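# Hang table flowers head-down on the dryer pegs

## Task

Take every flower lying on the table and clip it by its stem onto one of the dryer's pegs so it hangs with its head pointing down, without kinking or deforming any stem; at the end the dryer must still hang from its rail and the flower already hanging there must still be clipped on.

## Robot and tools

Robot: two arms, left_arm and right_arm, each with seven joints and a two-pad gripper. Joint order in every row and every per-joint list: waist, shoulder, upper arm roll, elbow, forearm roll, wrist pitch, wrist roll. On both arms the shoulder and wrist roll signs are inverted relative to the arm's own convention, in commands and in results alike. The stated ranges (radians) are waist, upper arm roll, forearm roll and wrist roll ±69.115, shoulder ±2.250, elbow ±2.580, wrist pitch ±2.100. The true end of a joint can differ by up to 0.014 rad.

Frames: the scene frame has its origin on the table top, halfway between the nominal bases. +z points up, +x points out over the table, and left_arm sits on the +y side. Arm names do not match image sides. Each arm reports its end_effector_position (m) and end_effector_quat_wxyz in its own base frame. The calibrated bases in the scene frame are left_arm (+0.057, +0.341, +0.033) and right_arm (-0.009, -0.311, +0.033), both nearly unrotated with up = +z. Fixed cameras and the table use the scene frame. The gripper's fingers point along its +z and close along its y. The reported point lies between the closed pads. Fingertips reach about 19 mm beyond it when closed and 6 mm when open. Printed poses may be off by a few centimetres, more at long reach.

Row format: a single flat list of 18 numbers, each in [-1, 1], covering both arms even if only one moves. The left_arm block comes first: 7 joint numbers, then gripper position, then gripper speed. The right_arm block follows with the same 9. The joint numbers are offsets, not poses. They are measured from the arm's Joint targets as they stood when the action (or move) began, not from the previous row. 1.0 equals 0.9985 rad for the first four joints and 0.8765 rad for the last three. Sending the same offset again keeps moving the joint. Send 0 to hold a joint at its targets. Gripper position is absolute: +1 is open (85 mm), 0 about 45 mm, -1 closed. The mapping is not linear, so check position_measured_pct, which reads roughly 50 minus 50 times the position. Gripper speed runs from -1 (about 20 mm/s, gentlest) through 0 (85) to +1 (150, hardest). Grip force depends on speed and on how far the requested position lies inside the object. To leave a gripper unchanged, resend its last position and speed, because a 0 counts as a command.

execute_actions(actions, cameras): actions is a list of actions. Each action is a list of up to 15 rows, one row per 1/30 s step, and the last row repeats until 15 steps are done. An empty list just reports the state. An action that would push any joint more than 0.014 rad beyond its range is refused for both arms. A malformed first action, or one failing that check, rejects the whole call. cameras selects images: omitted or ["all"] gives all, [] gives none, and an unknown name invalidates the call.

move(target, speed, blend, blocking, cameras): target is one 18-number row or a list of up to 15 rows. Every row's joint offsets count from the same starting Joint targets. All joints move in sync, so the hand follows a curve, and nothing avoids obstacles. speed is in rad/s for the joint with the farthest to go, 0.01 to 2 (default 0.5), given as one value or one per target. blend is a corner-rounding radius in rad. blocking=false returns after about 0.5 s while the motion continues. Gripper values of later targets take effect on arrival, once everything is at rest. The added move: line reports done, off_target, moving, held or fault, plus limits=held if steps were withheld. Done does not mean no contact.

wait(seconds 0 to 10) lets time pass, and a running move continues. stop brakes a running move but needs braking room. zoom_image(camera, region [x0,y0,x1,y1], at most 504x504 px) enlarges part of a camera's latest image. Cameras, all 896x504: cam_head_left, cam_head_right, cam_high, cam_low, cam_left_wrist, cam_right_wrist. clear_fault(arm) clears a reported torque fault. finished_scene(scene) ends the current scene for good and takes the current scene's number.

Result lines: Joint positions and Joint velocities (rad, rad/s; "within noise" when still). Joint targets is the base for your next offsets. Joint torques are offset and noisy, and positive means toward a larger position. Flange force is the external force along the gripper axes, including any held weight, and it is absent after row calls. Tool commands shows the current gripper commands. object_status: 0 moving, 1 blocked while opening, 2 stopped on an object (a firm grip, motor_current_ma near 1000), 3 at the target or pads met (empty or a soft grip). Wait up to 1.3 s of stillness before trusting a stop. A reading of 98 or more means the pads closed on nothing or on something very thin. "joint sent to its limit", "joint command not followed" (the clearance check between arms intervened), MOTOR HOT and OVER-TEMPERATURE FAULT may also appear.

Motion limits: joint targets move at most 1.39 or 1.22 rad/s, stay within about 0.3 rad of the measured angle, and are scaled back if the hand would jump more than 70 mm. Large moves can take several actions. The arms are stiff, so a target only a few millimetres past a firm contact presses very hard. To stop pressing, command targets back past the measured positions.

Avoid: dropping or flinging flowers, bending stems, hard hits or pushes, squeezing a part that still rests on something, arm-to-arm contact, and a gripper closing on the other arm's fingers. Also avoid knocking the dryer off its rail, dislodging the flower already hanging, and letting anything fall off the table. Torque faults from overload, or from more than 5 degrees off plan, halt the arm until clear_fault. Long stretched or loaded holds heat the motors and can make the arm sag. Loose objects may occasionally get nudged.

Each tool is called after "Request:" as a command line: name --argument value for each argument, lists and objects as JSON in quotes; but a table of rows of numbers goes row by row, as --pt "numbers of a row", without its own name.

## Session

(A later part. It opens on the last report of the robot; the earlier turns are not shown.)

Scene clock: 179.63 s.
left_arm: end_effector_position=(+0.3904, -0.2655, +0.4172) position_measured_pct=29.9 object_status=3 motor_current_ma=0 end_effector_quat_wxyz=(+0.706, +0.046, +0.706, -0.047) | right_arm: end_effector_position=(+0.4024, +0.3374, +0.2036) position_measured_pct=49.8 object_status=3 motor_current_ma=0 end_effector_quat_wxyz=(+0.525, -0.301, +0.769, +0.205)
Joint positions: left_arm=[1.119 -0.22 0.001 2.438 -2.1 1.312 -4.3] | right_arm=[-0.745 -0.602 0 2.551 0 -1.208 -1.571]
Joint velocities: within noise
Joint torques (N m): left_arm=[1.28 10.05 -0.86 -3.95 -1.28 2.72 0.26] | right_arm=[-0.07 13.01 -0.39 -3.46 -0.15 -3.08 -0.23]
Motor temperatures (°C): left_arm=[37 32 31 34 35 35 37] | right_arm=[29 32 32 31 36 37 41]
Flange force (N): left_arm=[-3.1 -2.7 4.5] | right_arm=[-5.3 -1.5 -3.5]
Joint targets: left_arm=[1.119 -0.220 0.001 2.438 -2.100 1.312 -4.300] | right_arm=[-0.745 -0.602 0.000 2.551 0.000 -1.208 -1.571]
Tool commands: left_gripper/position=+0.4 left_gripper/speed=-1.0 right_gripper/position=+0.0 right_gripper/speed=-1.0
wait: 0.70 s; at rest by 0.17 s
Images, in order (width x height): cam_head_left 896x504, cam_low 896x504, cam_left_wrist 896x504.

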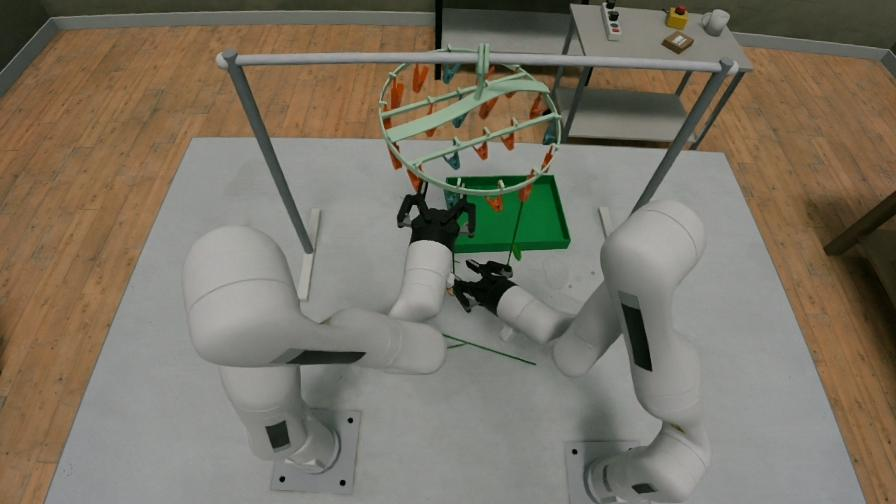

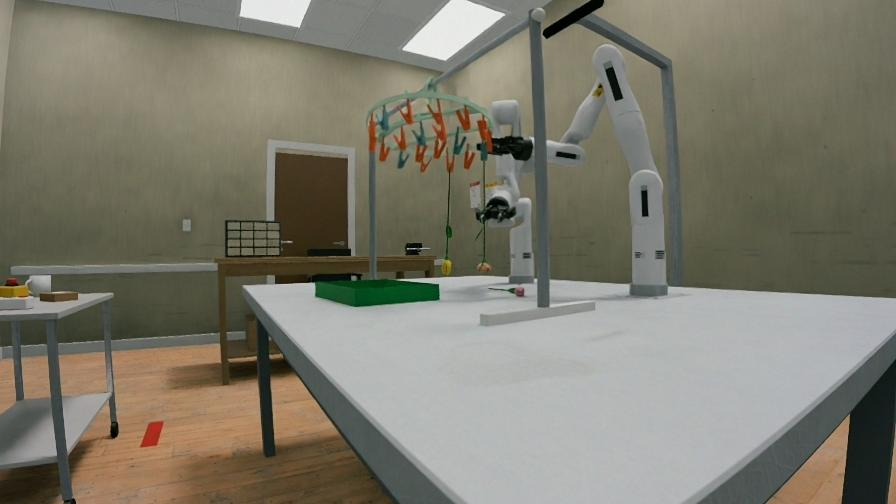

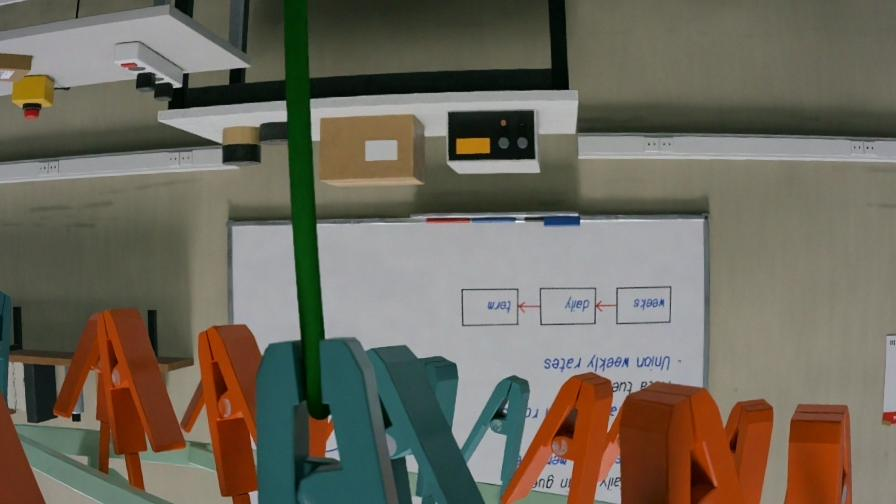

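Request:
move --pt "0.1318 0.0262 0 0.0402 0.1376 0.0682 0.018 0.4 -1 0 0 0 0 0 0 0 0.0 -1" --pt "0.2808 0.0421 0 0.0652 0.292 0.1434 0.0342 0.4 -1 0 0 0 0 0 0 0 0.0 -1" --speed 0.1

Request:
zoom_image --camera "cam_low" --region '[430, 120, 560, 300]'

Scene clock: 184.20 s.
left_arm: end_effector_position=(+0.3210, -0.2559, +0.4172) position_measured_pct=29.9 object_status=3 motor_current_ma=0 end_effector_quat_wxyz=(+0.705, +0.047, +0.706, -0.047) | right_arm: end_effector_position=(+0.4024, +0.3374, +0.2036) position_measured_pct=49.8 object_status=3 motor_current_ma=0 end_effector_quat_wxyz=(+0.525, -0.301, +0.769, +0.205)
Joint positions: left_arm=[1.399 -0.178 0.001 2.503 -1.844 1.437 -4.27] | right_arm=[-0.745 -0.602 0 2.551 0 -1.208 -1.571]
Joint velocities: within noise
Joint torques (N m): left_arm=[1.12 8.35 -0.9 -3.05 -1.35 2.69 0.32] | right_arm=[-0.04 12.98 -0.36 -3.55 -0.17 -3.05 -0.17]
Motor temperatures (°C): left_arm=[37 32 31 34 35 35 37] | right_arm=[29 32 32 31 36 37 41]
Flange force (N): left_arm=[-2.5 -3.8 3.1] | right_arm=[-5.1 -1.4 -3.9]
Joint targets: left_arm=[1.399 -0.178 0.001 2.503 -1.844 1.437 -4.270] | right_arm=[-0.745 -0.602 0.000 2.551 0.000 -1.208 -1.571]
move: done

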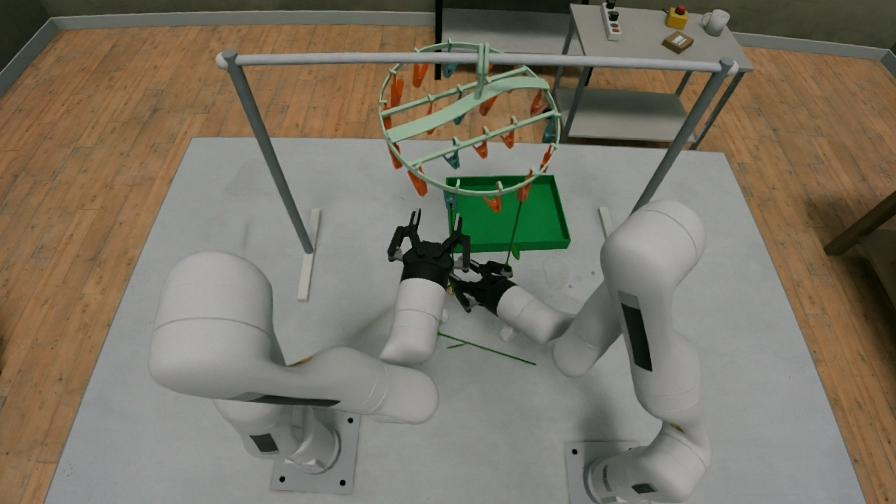

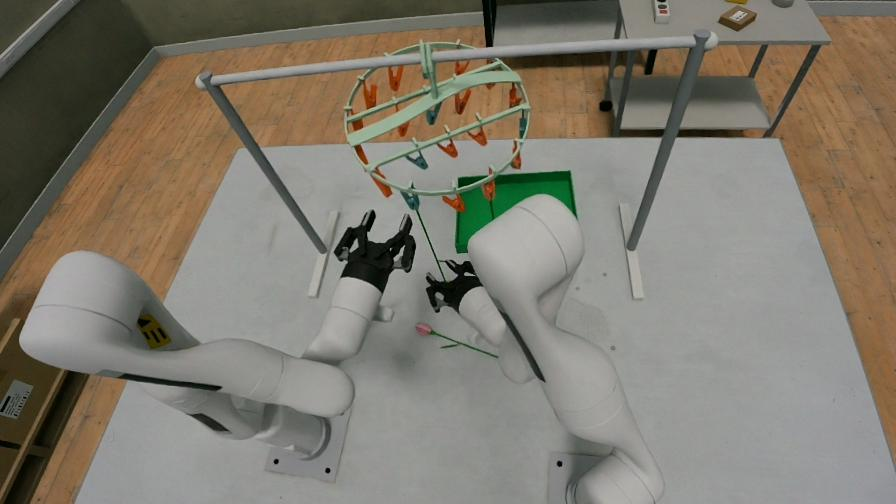

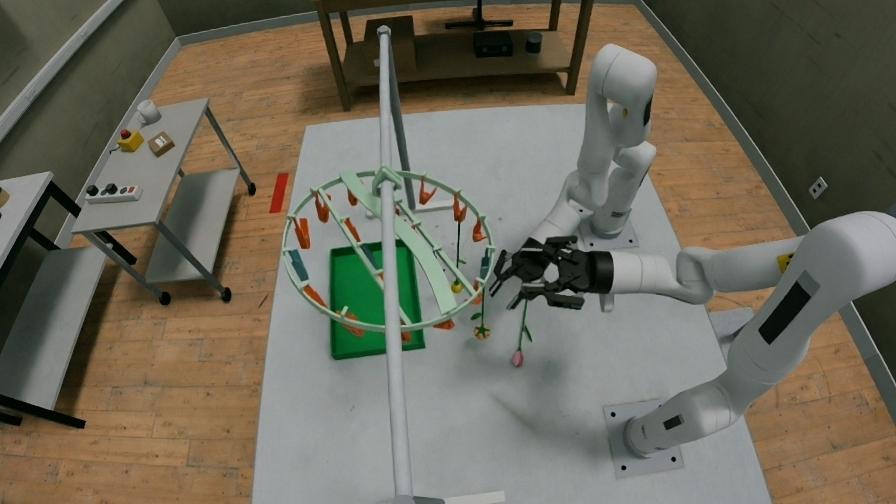

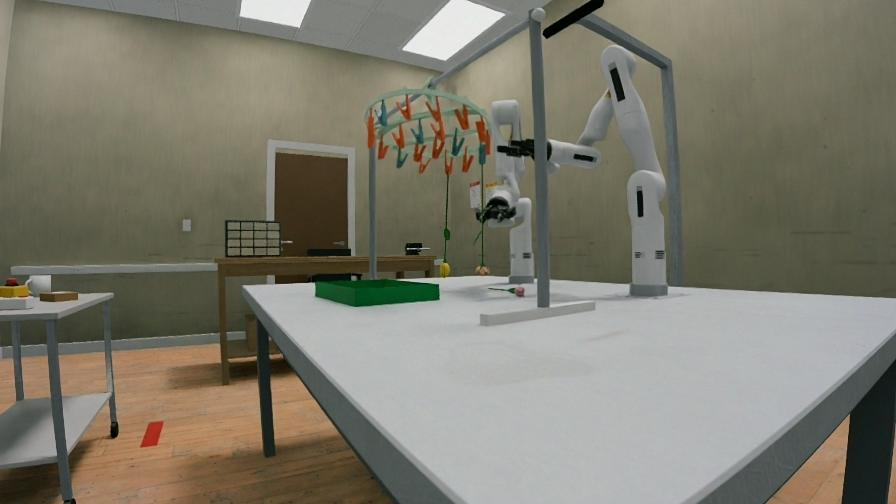

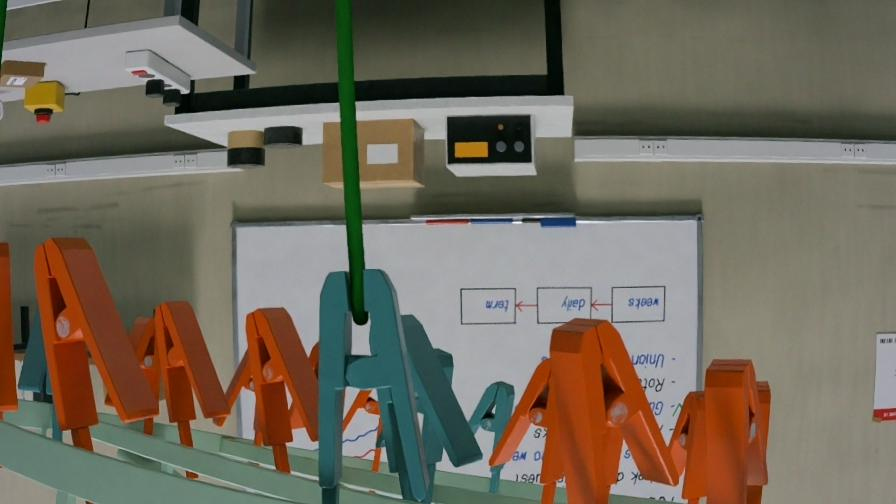

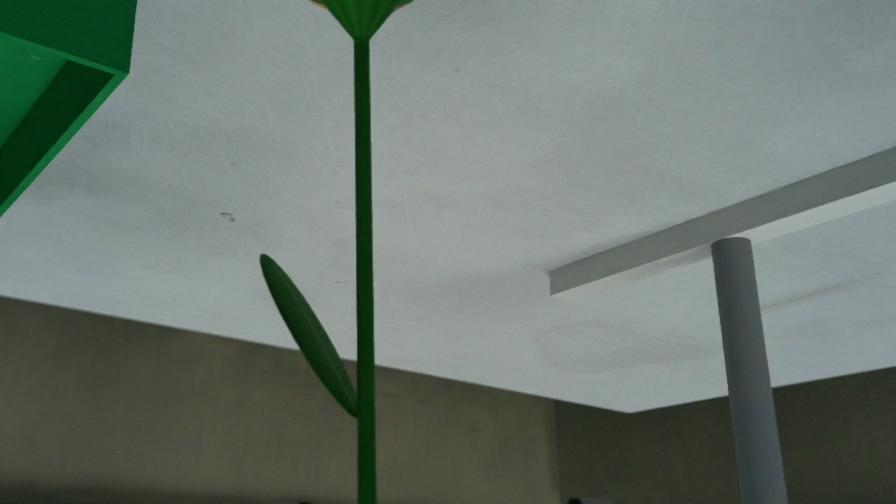

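Scaled by 2.800 from the camera's 896x504 image, which has a finer 1280x720 frame.

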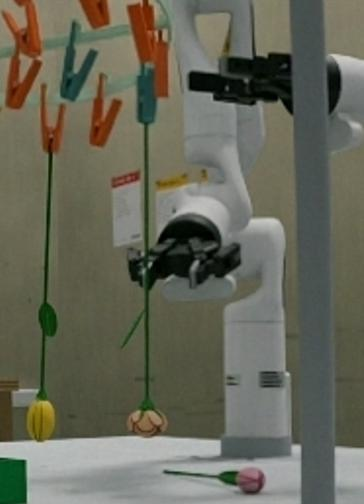

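Request:
move --target '[0,0,0,0,0,0,0,0.4,-1,-0.011,0.124,0,-0.164,0,0.67,0.7616,0.0,-1]' --speed 0.8 --cameras '[]'

Request:
move --target '[0,0,0,0,0,0,0,0.4,-1,-0.011,0.124,0,-0.164,0,0.67,0.7616,0.0,-1]' --speed 0.8 --cameras '[]'

Request:
move --target '[0,0,0,0,0,0,0,0.4,-1,-0.011,0.124,0,-0.164,0,0.67,0.7616,0.0,-1]' --speed 0.8 --cameras '[]'

Request:
move --target '[0,0,0,0,0,0,0,0.4,-1,-0.011,0.124,0,-0.164,0,0.67,0.7616,0.0,-1]' --speed 0.8

Scene clock: 187.97 s.
left_arm: end_effector_position=(+0.3210, -0.2559, +0.4172) position_measured_pct=29.9 object_status=3 motor_current_ma=0 end_effector_quat_wxyz=(+0.705, +0.047, +0.706, -0.047) | right_arm: end_effector_position=(+0.3974, +0.3406, +0.1618) position_measured_pct=49.8 object_status=3 motor_current_ma=0 end_effector_quat_wxyz=(+0.329, -0.040, +0.900, +0.283)
Joint positions: left_arm=[1.399 -0.178 0.001 2.503 -1.844 1.437 -4.269] | right_arm=[-0.756 -0.478 0 2.387 0 -0.621 -0.904]
Joint velocities: within noise
Joint torques (N m): left_arm=[1.34 8.28 -0.92 -3.08 -1.44 2.64 0.28] | right_arm=[-0.05 13.01 -0.52 -5.62 -0.15 -2.81 -0.21]
Motor temperatures (°C): left_arm=[37 32 31 34 35 35 37] | right_arm=[29 32 32 31 36 37 41]
Flange force (N): left_arm=[-3.0 -3.6 3.1] | right_arm=[-2.2 1.2 -5.2]
Joint targets: left_arm=[1.399 -0.178 0.001 2.503 -1.844 1.437 -4.269] | right_arm=[-0.756 -0.478 0.000 2.387 0.000 -0.621 -0.904]
move: done
No camera images: "cameras" was empty.

Scene clock: 189.37 s.
left_arm: end_effector_position=(+0.3210, -0.2559, +0.4172) position_measured_pct=29.9 object_status=3 motor_current_ma=0 end_effector_quat_wxyz=(+0.705, +0.047, +0.706, -0.047) | right_arm: end_effector_position=(+0.3695, +0.3216, +0.1564) position_measured_pct=49.8 object_status=3 motor_current_ma=0 end_effector_quat_wxyz=(+0.146, +0.268, +0.917, +0.255)
Joint positions: left_arm=[1.399 -0.178 0.001 2.503 -1.844 1.437 -4.269] | right_arm=[-0.767 -0.355 0 2.223 0 -0.034 -0.236]
Joint velocities: within noise
Joint torques (N m): left_arm=[1.34 8.37 -0.89 -3.06 -1.41 2.69 0.31] | right_arm=[-0.06 12.22 -0.54 -7.17 -0.12 -2.37 -0.29]
Motor temperatures (°C): left_arm=[37 32 31 34 35 35 37] | right_arm=[29 32 32 31 36 37 41]
Flange force (N): left_arm=[-2.6 -3.7 3.5] | right_arm=[3.0 1.0 -6.0]
Joint targets: left_arm=[1.399 -0.178 0.001 2.503 -1.844 1.437 -4.269] | right_arm=[-0.767 -0.355 0.000 2.223 0.000 -0.034 -0.236]
move: done
No camera images: "cameras" was empty.

Scene clock: 190.77 s.
left_arm: end_effector_position=(+0.3210, -0.2559, +0.4172) position_measured_pct=29.9 object_status=3 motor_current_ma=0 end_effector_quat_wxyz=(+0.705, +0.047, +0.706, -0.047) | right_arm: end_effector_position=(+0.3195, +0.2799, +0.1897) position_measured_pct=49.8 object_status=3 motor_current_ma=0 end_effector_quat_wxyz=(+0.027, +0.568, +0.809, +0.146)
Joint positions: left_arm=[1.399 -0.178 0.001 2.503 -1.844 1.437 -4.269] | right_arm=[-0.778 -0.231 0 2.059 0 0.554 0.431]
Joint velocities: within noise
Joint torques (N m): left_arm=[1.36 8.35 -0.86 -3.03 -1.36 2.65 0.33] | right_arm=[-0.07 11.23 -0.59 -8.34 -0.15 -1.14 -0.05]
Motor temperatures (°C): left_arm=[37 32 31 34 35 35 37] | right_arm=[29 32 32 31 36 37 41]
Flange force (N): left_arm=[-2.5 -3.6 3.7] | right_arm=[-0.7 -3.2 -2.8]
Joint targets: left_arm=[1.399 -0.178 0.001 2.503 -1.844 1.437 -4.269] | right_arm=[-0.778 -0.231 0.000 2.059 0.000 0.554 0.431]
move: done
No camera images: "cameras" was empty.

Scene clock: 192.17 s.
left_arm: end_effector_position=(+0.3210, -0.2559, +0.4172) position_measured_pct=29.9 object_status=3 motor_current_ma=0 end_effector_quat_wxyz=(+0.705, +0.047, +0.706, -0.047) | right_arm: end_effector_position=(+0.2501, +0.2165, +0.2603) position_measured_pct=49.8 object_status=3 motor_current_ma=0 end_effector_quat_wxyz=(+0.000, +0.808, +0.590, -0.001)
Joint positions: left_arm=[1.399 -0.178 0.001 2.503 -1.844 1.437 -4.269] | right_arm=[-0.789 -0.107 0 1.896 0 1.141 1.099]
Joint velocities: within noise
Joint torques (N m): left_arm=[1.31 8.34 -0.86 -3.03 -1.37 2.66 0.24] | right_arm=[-0.06 9.27 -0.64 -8.97 -0.14 -0.3 -0.16]
Motor temperatures (°C): left_arm=[37 32 31 34 35 35 37] | right_arm=[29 32 32 31 36 37 41]
Flange force (N): left_arm=[-3.0 -3.8 3.5] | right_arm=[-4.0 -1.8 -0.4]
Joint targets: left_arm=[1.399 -0.178 0.001 2.503 -1.844 1.437 -4.269] | right_arm=[-0.789 -0.107 0.000 1.896 0.000 1.141 1.099]
move: done

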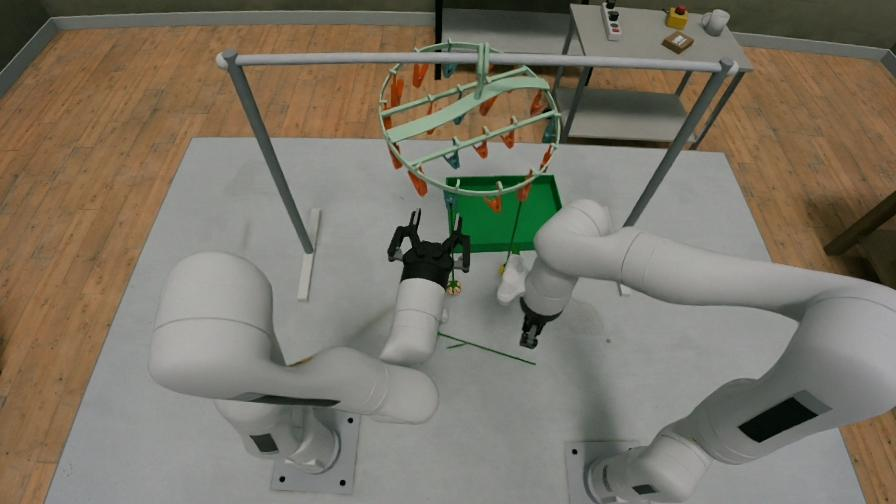

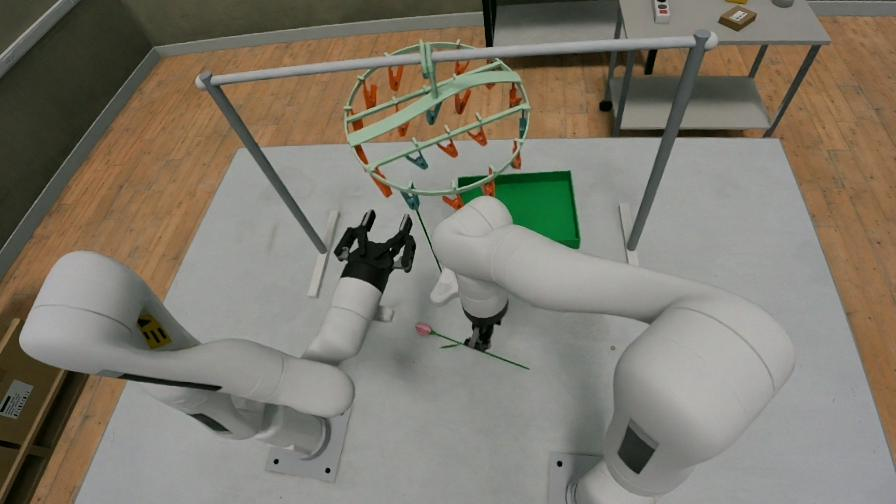

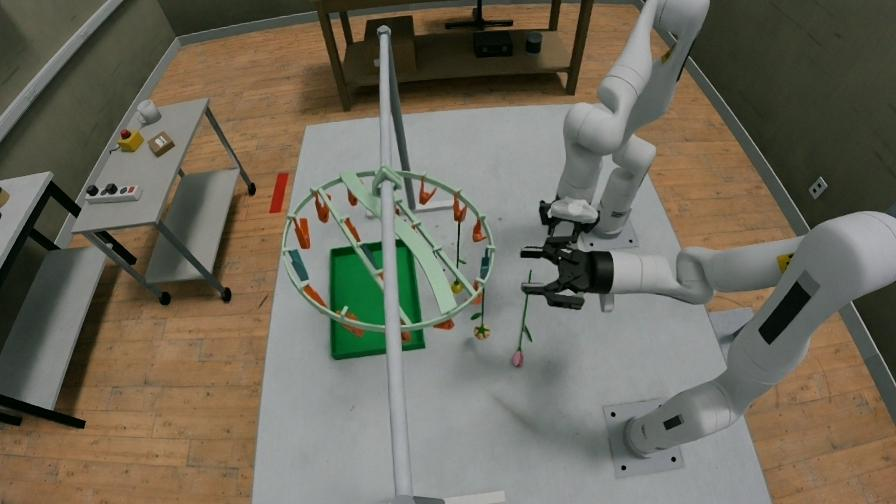

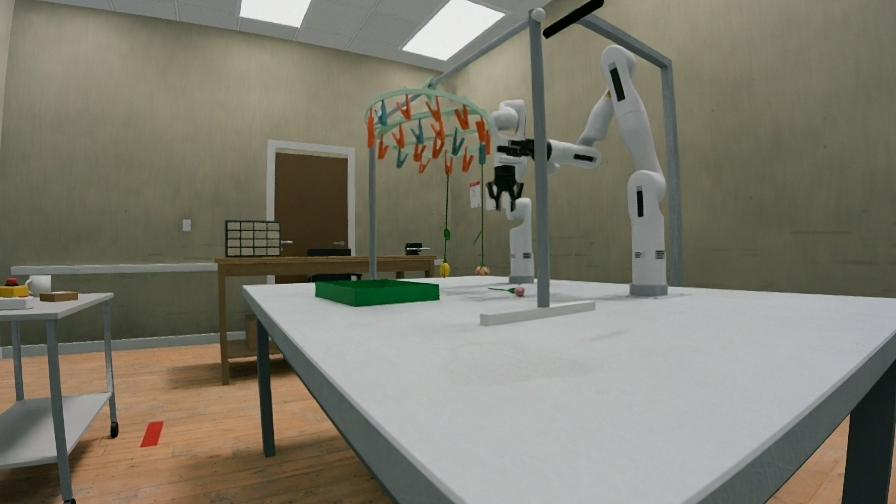

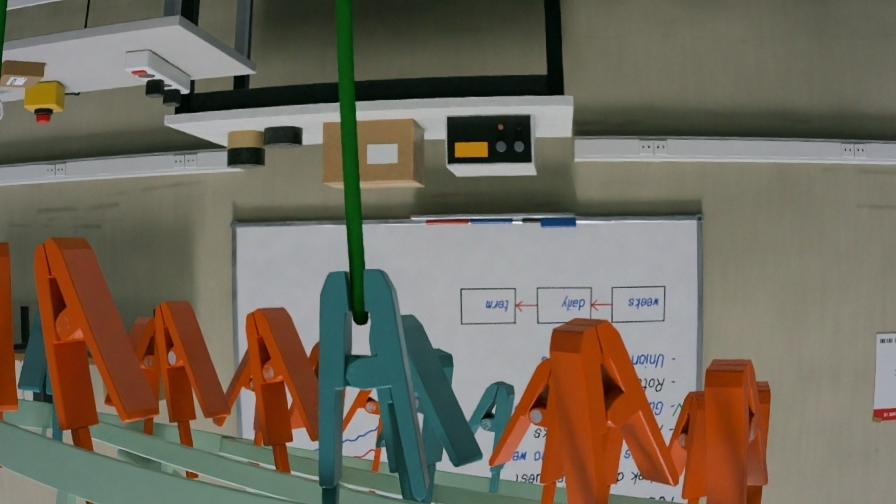

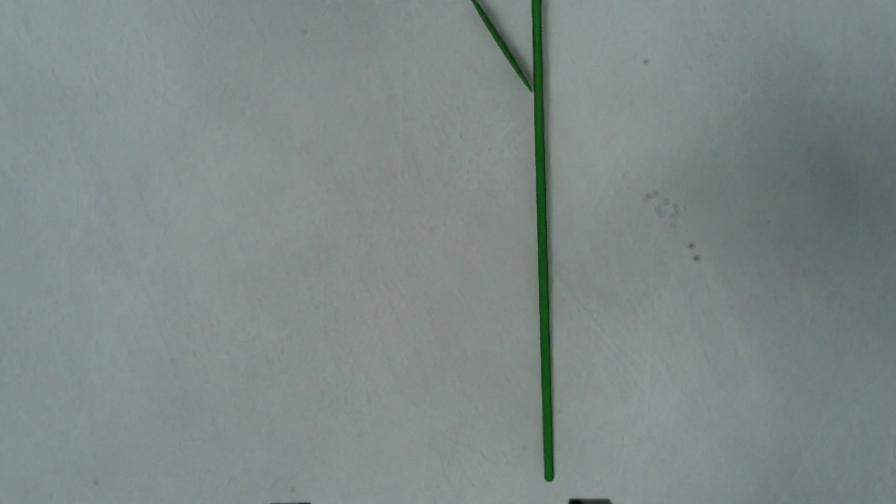

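Request:
move --target '[0,0,0,0,0,0,0,0.4,-1,0.0147,-0.5003,0,0.0362,0,-0.6138,-0.0468,-0.4,-0.5]' --speed 0.4 --cameras '["cam_right_wrist"]'

Scene clock: 195.67 s.
left_arm: end_effector_position=(+0.3210, -0.2559, +0.4172) position_measured_pct=29.9 object_status=3 motor_current_ma=0 end_effector_quat_wxyz=(+0.705, +0.047, +0.706, -0.047) | right_arm: end_effector_position=(+0.3165, +0.2747, +0.0604) position_measured_pct=69.7 object_status=3 motor_current_ma=0 end_effector_quat_wxyz=(+0.000, +0.800, +0.600, +0.000)
Joint positions: left_arm=[1.399 -0.178 0.001 2.503 -1.844 1.437 -4.269] | right_arm=[-0.774 -0.606 0 1.932 0 0.603 1.058]
Joint velocities: within noise
Joint torques (N m): left_arm=[1.34 8.42 -0.88 -3.05 -1.44 2.69 0.28] | right_arm=[-0.12 15.71 -0.49 -5.93 -0.17 -0.3 -0.22]
Motor temperatures (°C): left_arm=[37 32 31 34 35 35 37] | right_arm=[29 32 32 31 36 37 41]
Flange force (N): left_arm=[-2.6 -3.9 3.4] | right_arm=[-2.8 -2.2 -2.4]
Joint targets: left_arm=[1.399 -0.178 0.001 2.503 -1.844 1.437 -4.269] | right_arm=[-0.774 -0.606 0.000 1.932 0.000 0.603 1.058]
move: done
Images, in order (width x height): cam_right_wrist 896x504.

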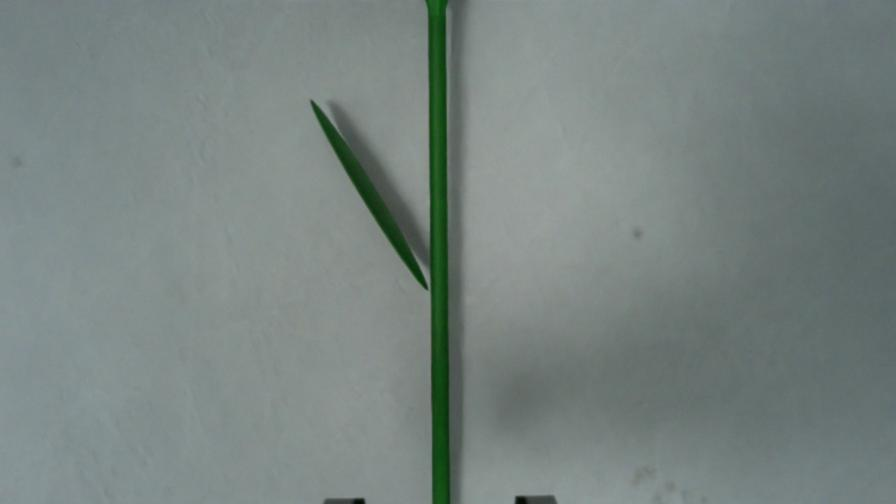

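Request:
move --target '[0,0,0,0,0,0,0,0.4,-1,0,-0.1609,0,0.0301,0,-0.2175,0,-0.4,-0.5]' --speed 0.1 --cameras '["cam_right_wrist"]'

Request:
move --target '[0,0,0,0,0,0,0,0.4,-1,0,0,0,0,0,0,0,-0.9,-1]' --speed 0.1 --cameras '["cam_right_wrist"]'

Request:
wait --seconds 1.3 --cameras '["cam_right_wrist"]'

Scene clock: 198.70 s.
left_arm: end_effector_position=(+0.3210, -0.2559, +0.4172) position_measured_pct=29.9 object_status=3 motor_current_ma=0 end_effector_quat_wxyz=(+0.705, +0.047, +0.706, -0.047) | right_arm: end_effector_position=(+0.3164, +0.2746, -0.0115) position_measured_pct=69.7 object_status=3 motor_current_ma=0 end_effector_quat_wxyz=(+0.000, +0.800, +0.600, +0.000)
Joint positions: left_arm=[1.399 -0.178 0.001 2.503 -1.844 1.437 -4.269] | right_arm=[-0.774 -0.767 0 1.962 0 0.412 1.058]
Joint velocities: within noise
Joint torques (N m): left_arm=[1.3 8.32 -0.89 -3.09 -1.39 2.68 0.26] | right_arm=[0.05 17 -0.43 -4.4 -0.16 -0.37 -0.18]
Motor temperatures (°C): left_arm=[37 32 31 34 35 35 37] | right_arm=[29 32 32 31 36 37 41]
Flange force (N): left_arm=[-2.9 -3.6 3.3] | right_arm=[-1.8 -1.9 -2.5]
Joint targets: left_arm=[1.399 -0.178 0.001 2.503 -1.844 1.437 -4.269] | right_arm=[-0.774 -0.767 0.000 1.962 0.000 0.412 1.058]
move: done
Images, in order (width x height): cam_right_wrist 896x504.

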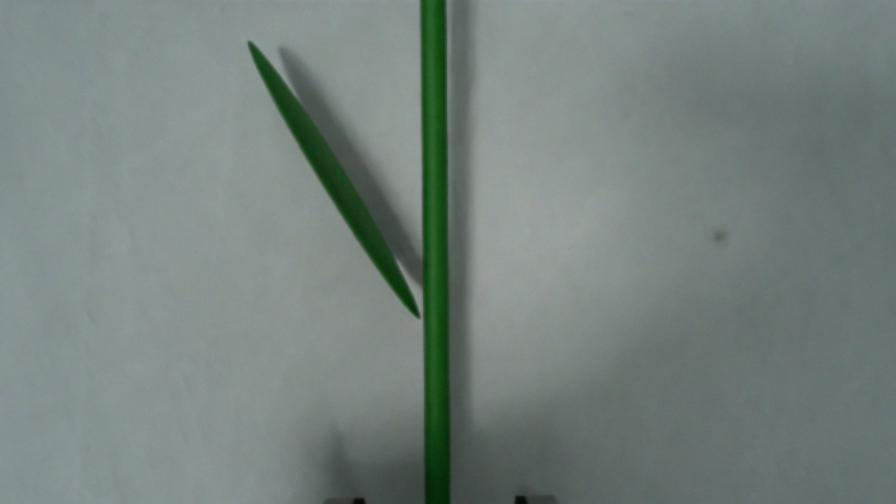

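Scene clock: 200.03 s.
left_arm: end_effector_position=(+0.3210, -0.2559, +0.4172) position_measured_pct=29.9 object_status=3 motor_current_ma=0 end_effector_quat_wxyz=(+0.705, +0.047, +0.706, -0.047) | right_arm: end_effector_position=(+0.3164, +0.2746, -0.0116) position_measured_pct=93.9 object_status=0 motor_current_ma=200 end_effector_quat_wxyz=(+0.000, +0.800, +0.600, +0.000)
Joint positions: left_arm=[1.399 -0.178 0.001 2.503 -1.844 1.437 -4.269] | right_arm=[-0.774 -0.767 0 1.962 0 0.412 1.058]
Joint velocities: within noise
Joint torques (N m): left_arm=[1.29 8.26 -0.89 -3.12 -1.41 2.68 0.27] | right_arm=[-0.05 16.63 -0.49 -4.48 -0.17 -0.29 -0.18]
Motor temperatures (°C): left_arm=[37 32 31 34 35 35 37] | right_arm=[29 32 32 31 36 37 41]
Flange force (N): left_arm=[-3.0 -3.5 3.2] | right_arm=[-2.6 -2.2 -3.2]
Joint targets: left_arm=[1.399 -0.178 0.001 2.503 -1.844 1.437 -4.269] | right_arm=[-0.774 -0.767 0.000 1.962 0.000 0.412 1.058]
move: done
Images, in order (width x height): cam_right_wrist 896x504.

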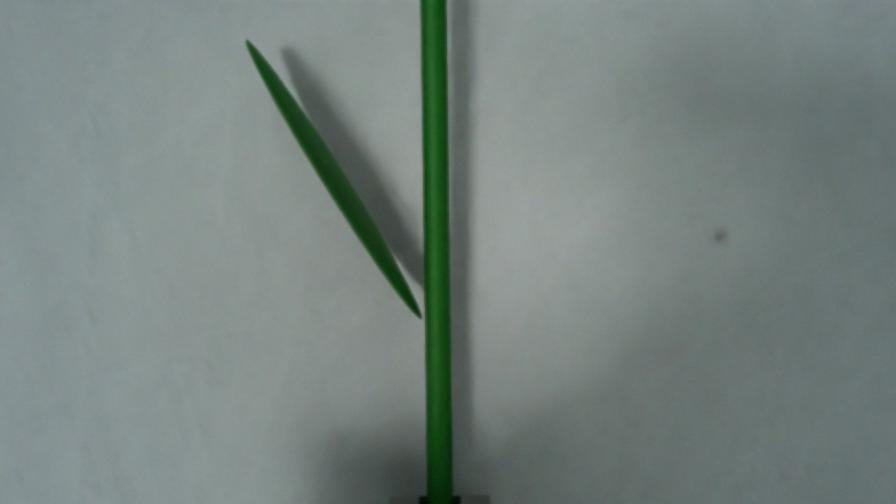

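Scene clock: 201.33 s.
left_arm: end_effector_position=(+0.3210, -0.2559, +0.4172) position_measured_pct=29.9 object_status=3 motor_current_ma=0 end_effector_quat_wxyz=(+0.705, +0.047, +0.706, -0.047) | right_arm: end_effector_position=(+0.3164, +0.2746, -0.0116) position_measured_pct=94.8 object_status=3 motor_current_ma=320 end_effector_quat_wxyz=(+0.000, +0.800, +0.600, +0.000)
Joint positions: left_arm=[1.399 -0.178 0.001 2.503 -1.844 1.437 -4.269] | right_arm=[-0.774 -0.767 0 1.962 0 0.412 1.058]
Joint velocities: within noise
Joint torques (N m): left_arm=[1.35 8.32 -0.88 -3.01 -1.41 2.65 0.31] | right_arm=[-0.09 16.53 -0.37 -4.53 -0.13 -0.3 -0.21]
Motor temperatures (°C): left_arm=[37 32 31 34 35 35 37] | right_arm=[29 32 32 31 36 37 41]
Flange force (N): left_arm=[-2.8 -3.8 3.4] | right_arm=[-2.9 -2.2 -3.4]
Joint targets: left_arm=[1.399 -0.178 0.001 2.503 -1.844 1.437 -4.269] | right_arm=[-0.774 -0.767 0.000 1.962 0.000 0.412 1.058]
Tool commands: left_gripper/position=+0.4 left_gripper/speed=-1.0 right_gripper/position=-0.9 right_gripper/speed=-1.0
wait: 1.30 s; at rest by 0.23 s
Images, in order (width x height): cam_right_wrist 896x504.

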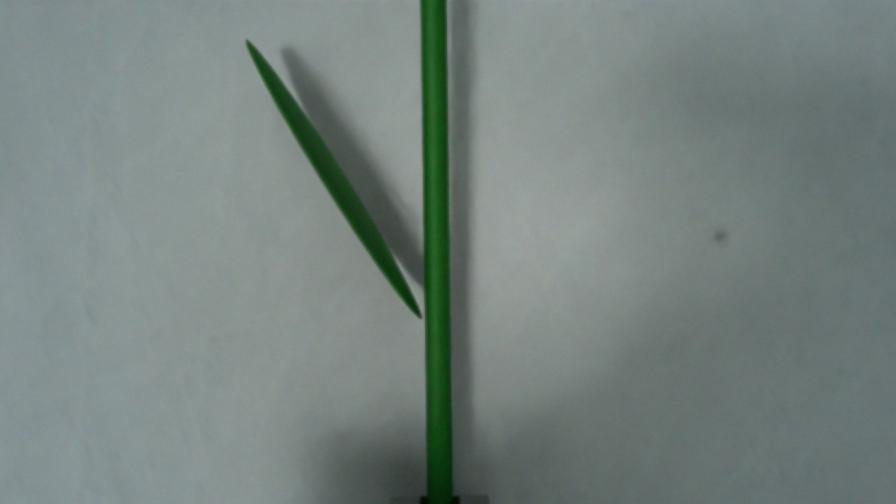

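Request:
move --pt "0 0 0 0 0 0 0 0.4 -1 0 0.1607 0 -0.0301 0 0.2175 0 -0.9 -1" --pt "0 0 0 0 0 0 0 0.4 -1 0.024 0.5514 0 0.2329 0 0.3635 0 -0.9 -1" --speed 0.25 --cameras '["cam_right_wrist","cam_low"]'

Request:
move --target '[0,0,0,0,0,0,0,0.4,-1,0,0,0,0,0,0,-1,-0.9,-1]' --speed 0.5 --cameras '["cam_right_wrist"]'

Request:
move --target '[0,0,0,0,0,0,0,0.4,-1,0,0,0,0,0,0,-1,-0.9,-1]' --speed 0.5 --cameras '[]'

Request:
move --target '[0,0,0,0,0,0,0,0.4,-1,0,0,0,0,0,0,-1,-0.9,-1]' --speed 0.5

Scene clock: 205.20 s.
left_arm: end_effector_position=(+0.3210, -0.2559, +0.4172) position_measured_pct=29.9 object_status=3 motor_current_ma=0 end_effector_quat_wxyz=(+0.705, +0.047, +0.706, -0.047) | right_arm: end_effector_position=(+0.2365, +0.1865, +0.1503) position_measured_pct=94.8 object_status=3 motor_current_ma=320 end_effector_quat_wxyz=(+0.000, +0.807, +0.590, +0.000)
Joint positions: left_arm=[1.399 -0.178 0.001 2.503 -1.844 1.437 -4.269] | right_arm=[-0.75 -0.217 0 2.194 0 0.731 1.058]
Joint velocities: within noise
Joint torques (N m): left_arm=[1.33 8.34 -0.84 -3.07 -1.38 2.69 0.33] | right_arm=[-0.02 9.29 -0.63 -7.07 -0.13 -0.21 -0.21]
Motor temperatures (°C): left_arm=[37 32 31 34 35 35 37] | right_arm=[29 32 32 31 36 37 41]
Flange force (N): left_arm=[-2.5 -3.5 3.7] | right_arm=[-4.0 -2.8 -1.5]
Joint targets: left_arm=[1.399 -0.178 0.001 2.503 -1.844 1.437 -4.269] | right_arm=[-0.750 -0.217 0.000 2.194 0.000 0.731 1.058]
move: done
Images, in order (width x height): cam_low 896x504, cam_right_wrist 896x504.

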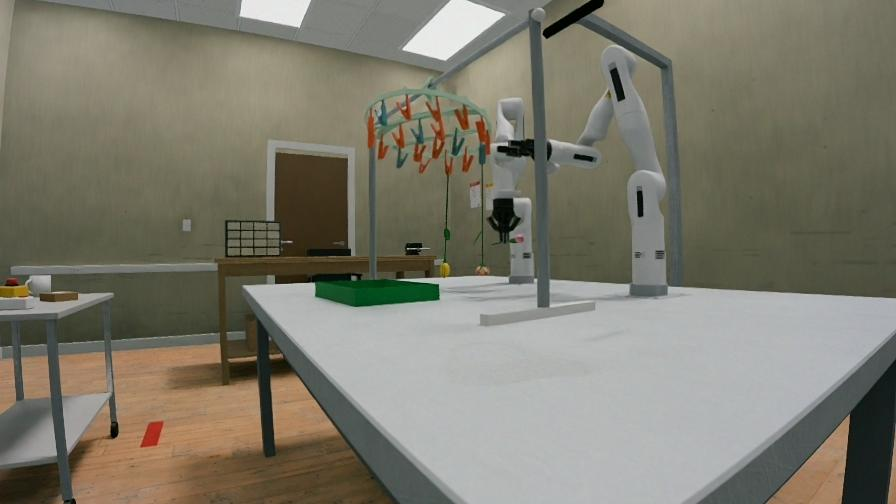

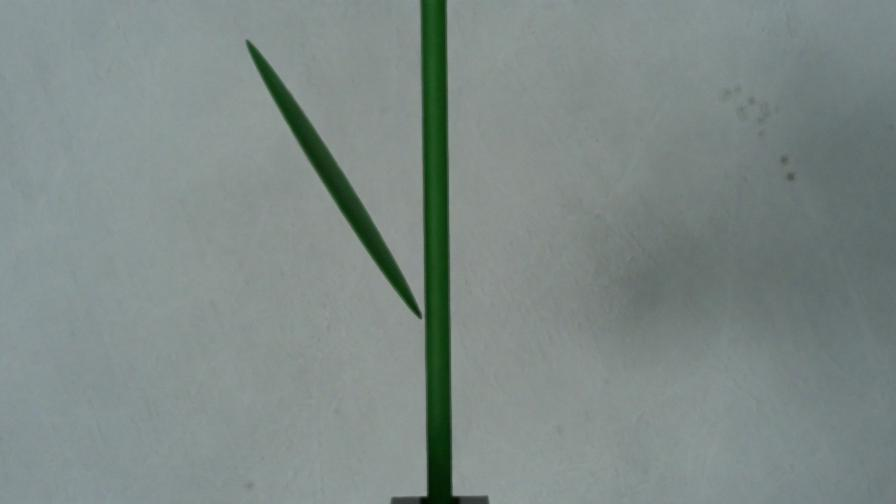

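Scene clock: 207.47 s.
left_arm: end_effector_position=(+0.3210, -0.2559, +0.4172) position_measured_pct=29.9 object_status=3 motor_current_ma=0 end_effector_quat_wxyz=(+0.705, +0.047, +0.706, -0.047) | right_arm: end_effector_position=(+0.2365, +0.1864, +0.1503) position_measured_pct=94.8 object_status=3 motor_current_ma=320 end_effector_quat_wxyz=(+0.000, +0.480, +0.877, +0.000)
Joint positions: left_arm=[1.399 -0.178 0.001 2.503 -1.844 1.437 -4.269] | right_arm=[-0.75 -0.217 0 2.194 0 0.731 0.182]
Joint velocities: within noise
Joint torques (N m): left_arm=[1.31 8.32 -0.92 -3.02 -1.42 2.66 0.34] | right_arm=[-0.03 9.35 -0.59 -6.8 -0.23 -0.17 -0.36]
Motor temperatures (°C): left_arm=[37 32 31 34 35 35 37] | right_arm=[29 32 32 31 36 37 41]
Flange force (N): left_arm=[-2.6 -3.8 3.2] | right_arm=[0.3 -4.1 -1.7]
Joint targets: left_arm=[1.399 -0.178 0.001 2.503 -1.844 1.437 -4.269] | right_arm=[-0.750 -0.217 0.000 2.194 0.000 0.731 0.181]
move: done
Images, in order (width x height): cam_right_wrist 896x504.

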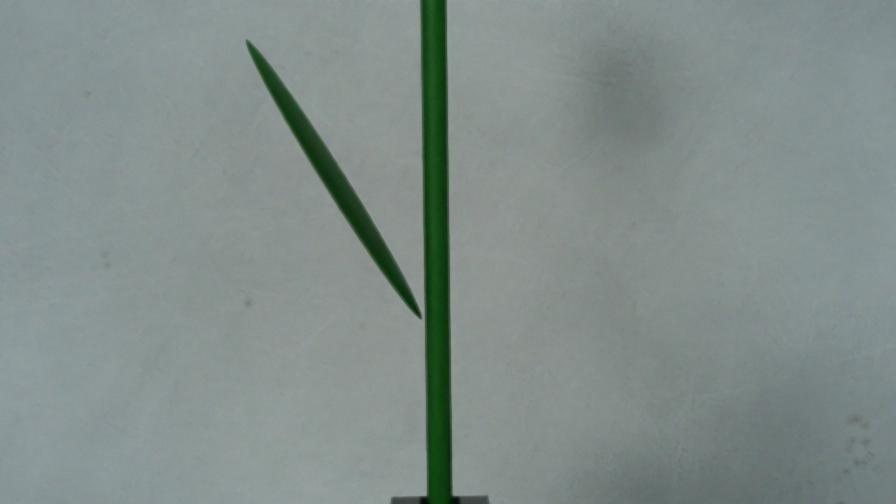

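Scene clock: 209.73 s.
left_arm: end_effector_position=(+0.3210, -0.2559, +0.4172) position_measured_pct=29.9 object_status=3 motor_current_ma=0 end_effector_quat_wxyz=(+0.705, +0.047, +0.706, -0.047) | right_arm: end_effector_position=(+0.2365, +0.1864, +0.1503) position_measured_pct=94.8 object_status=3 motor_current_ma=320 end_effector_quat_wxyz=(+0.000, +0.063, +0.998, +0.000)
Joint positions: left_arm=[1.399 -0.178 0.001 2.503 -1.844 1.437 -4.269] | right_arm=[-0.75 -0.217 0 2.194 0 0.731 -0.695]
Joint velocities: within noise
Joint torques (N m): left_arm=[1.39 8.37 -0.95 -3.01 -1.4 2.68 0.32] | right_arm=[-0.05 9.38 -0.62 -6.74 -0.14 -0.17 -0.1]
Motor temperatures (°C): left_arm=[37 32 31 34 35 35 37] | right_arm=[29 32 32 31 36 37 41]
Flange force (N): left_arm=[-2.6 -3.8 3.5] | right_arm=[2.4 -2.9 -1.7]
Joint targets: left_arm=[1.399 -0.178 0.001 2.503 -1.844 1.437 -4.269] | right_arm=[-0.750 -0.217 0.000 2.194 0.000 0.731 -0.695]
move: done
No camera images: "cameras" was empty.

Scene clock: 212.00 s.
left_arm: end_effector_position=(+0.3210, -0.2559, +0.4172) position_measured_pct=29.9 object_status=3 motor_current_ma=0 end_effector_quat_wxyz=(+0.705, +0.047, +0.706, -0.047) | right_arm: end_effector_position=(+0.2365, +0.1864, +0.1503) position_measured_pct=94.8 object_status=3 motor_current_ma=320 end_effector_quat_wxyz=(+0.000, -0.367, +0.930, +0.000)
Joint positions: left_arm=[1.399 -0.178 0.001 2.503 -1.844 1.437 -4.269] | right_arm=[-0.75 -0.217 0 2.194 0 0.731 -1.572]
Joint velocities: within noise
Joint torques (N m): left_arm=[1.32 8.31 -0.91 -3.05 -1.4 2.66 0.33] | right_arm=[0.02 9.31 -0.54 -6.74 -0.08 -0.07 -0.09]
Motor temperatures (°C): left_arm=[37 32 31 34 35 35 37] | right_arm=[29 32 32 31 36 37 41]
Flange force (N): left_arm=[-2.7 -3.6 3.3] | right_arm=[4.0 0.2 -1.5]
Joint targets: left_arm=[1.399 -0.178 0.001 2.503 -1.844 1.437 -4.269] | right_arm=[-0.750 -0.217 0.000 2.194 0.000 0.731 -1.572]
move: done

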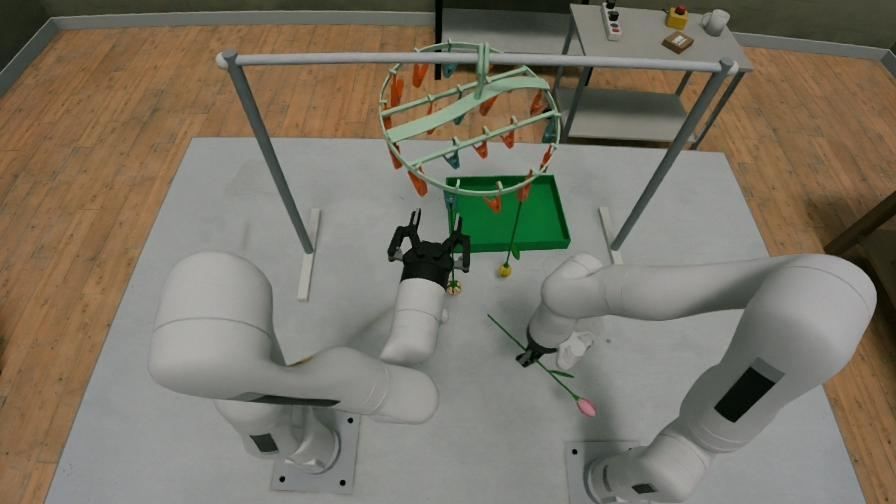

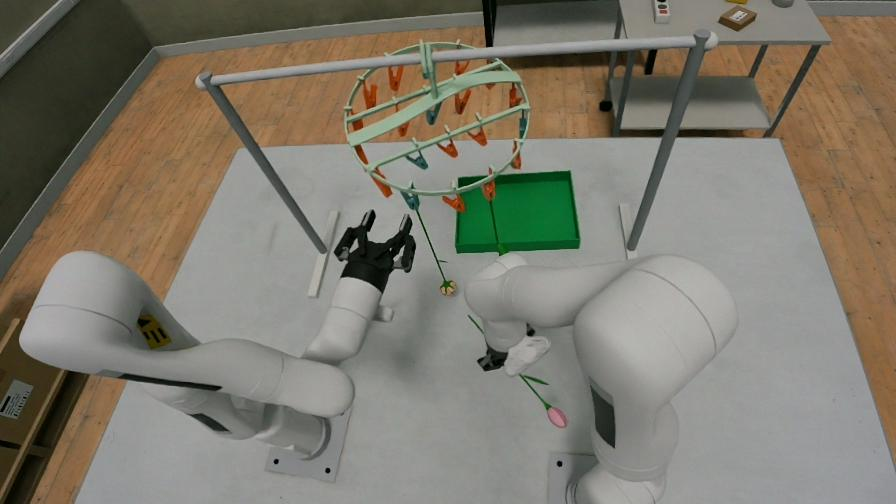

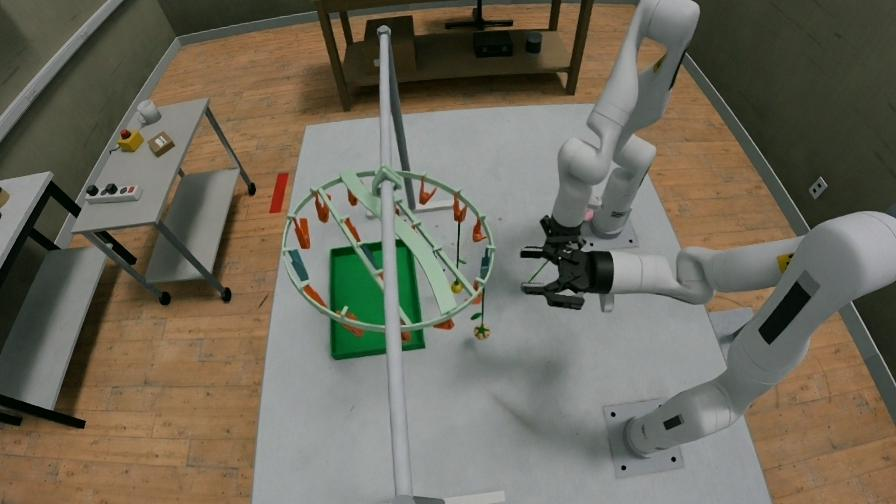

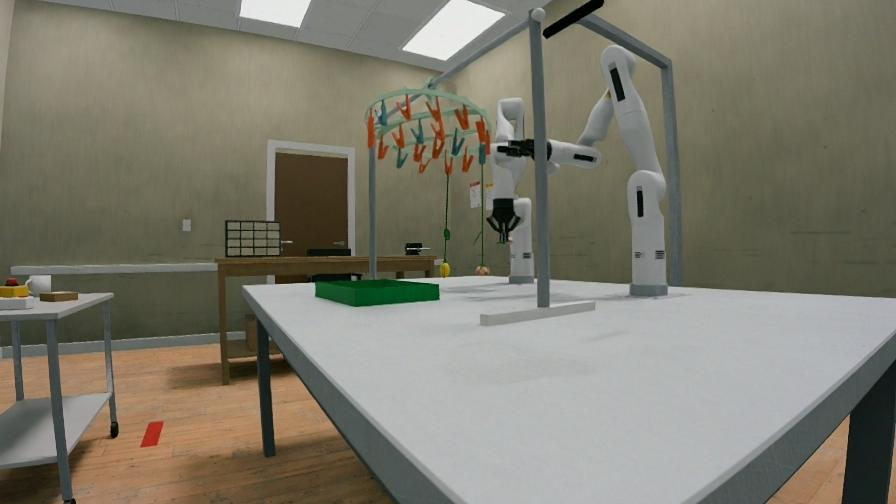

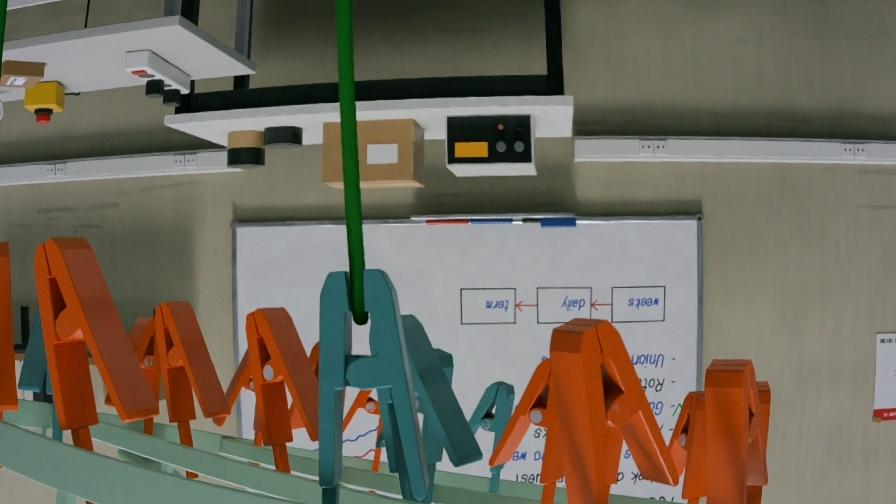

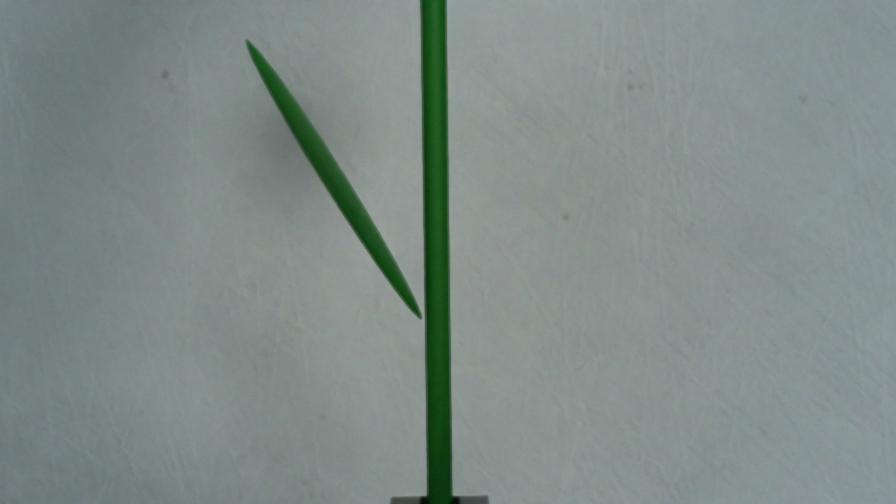

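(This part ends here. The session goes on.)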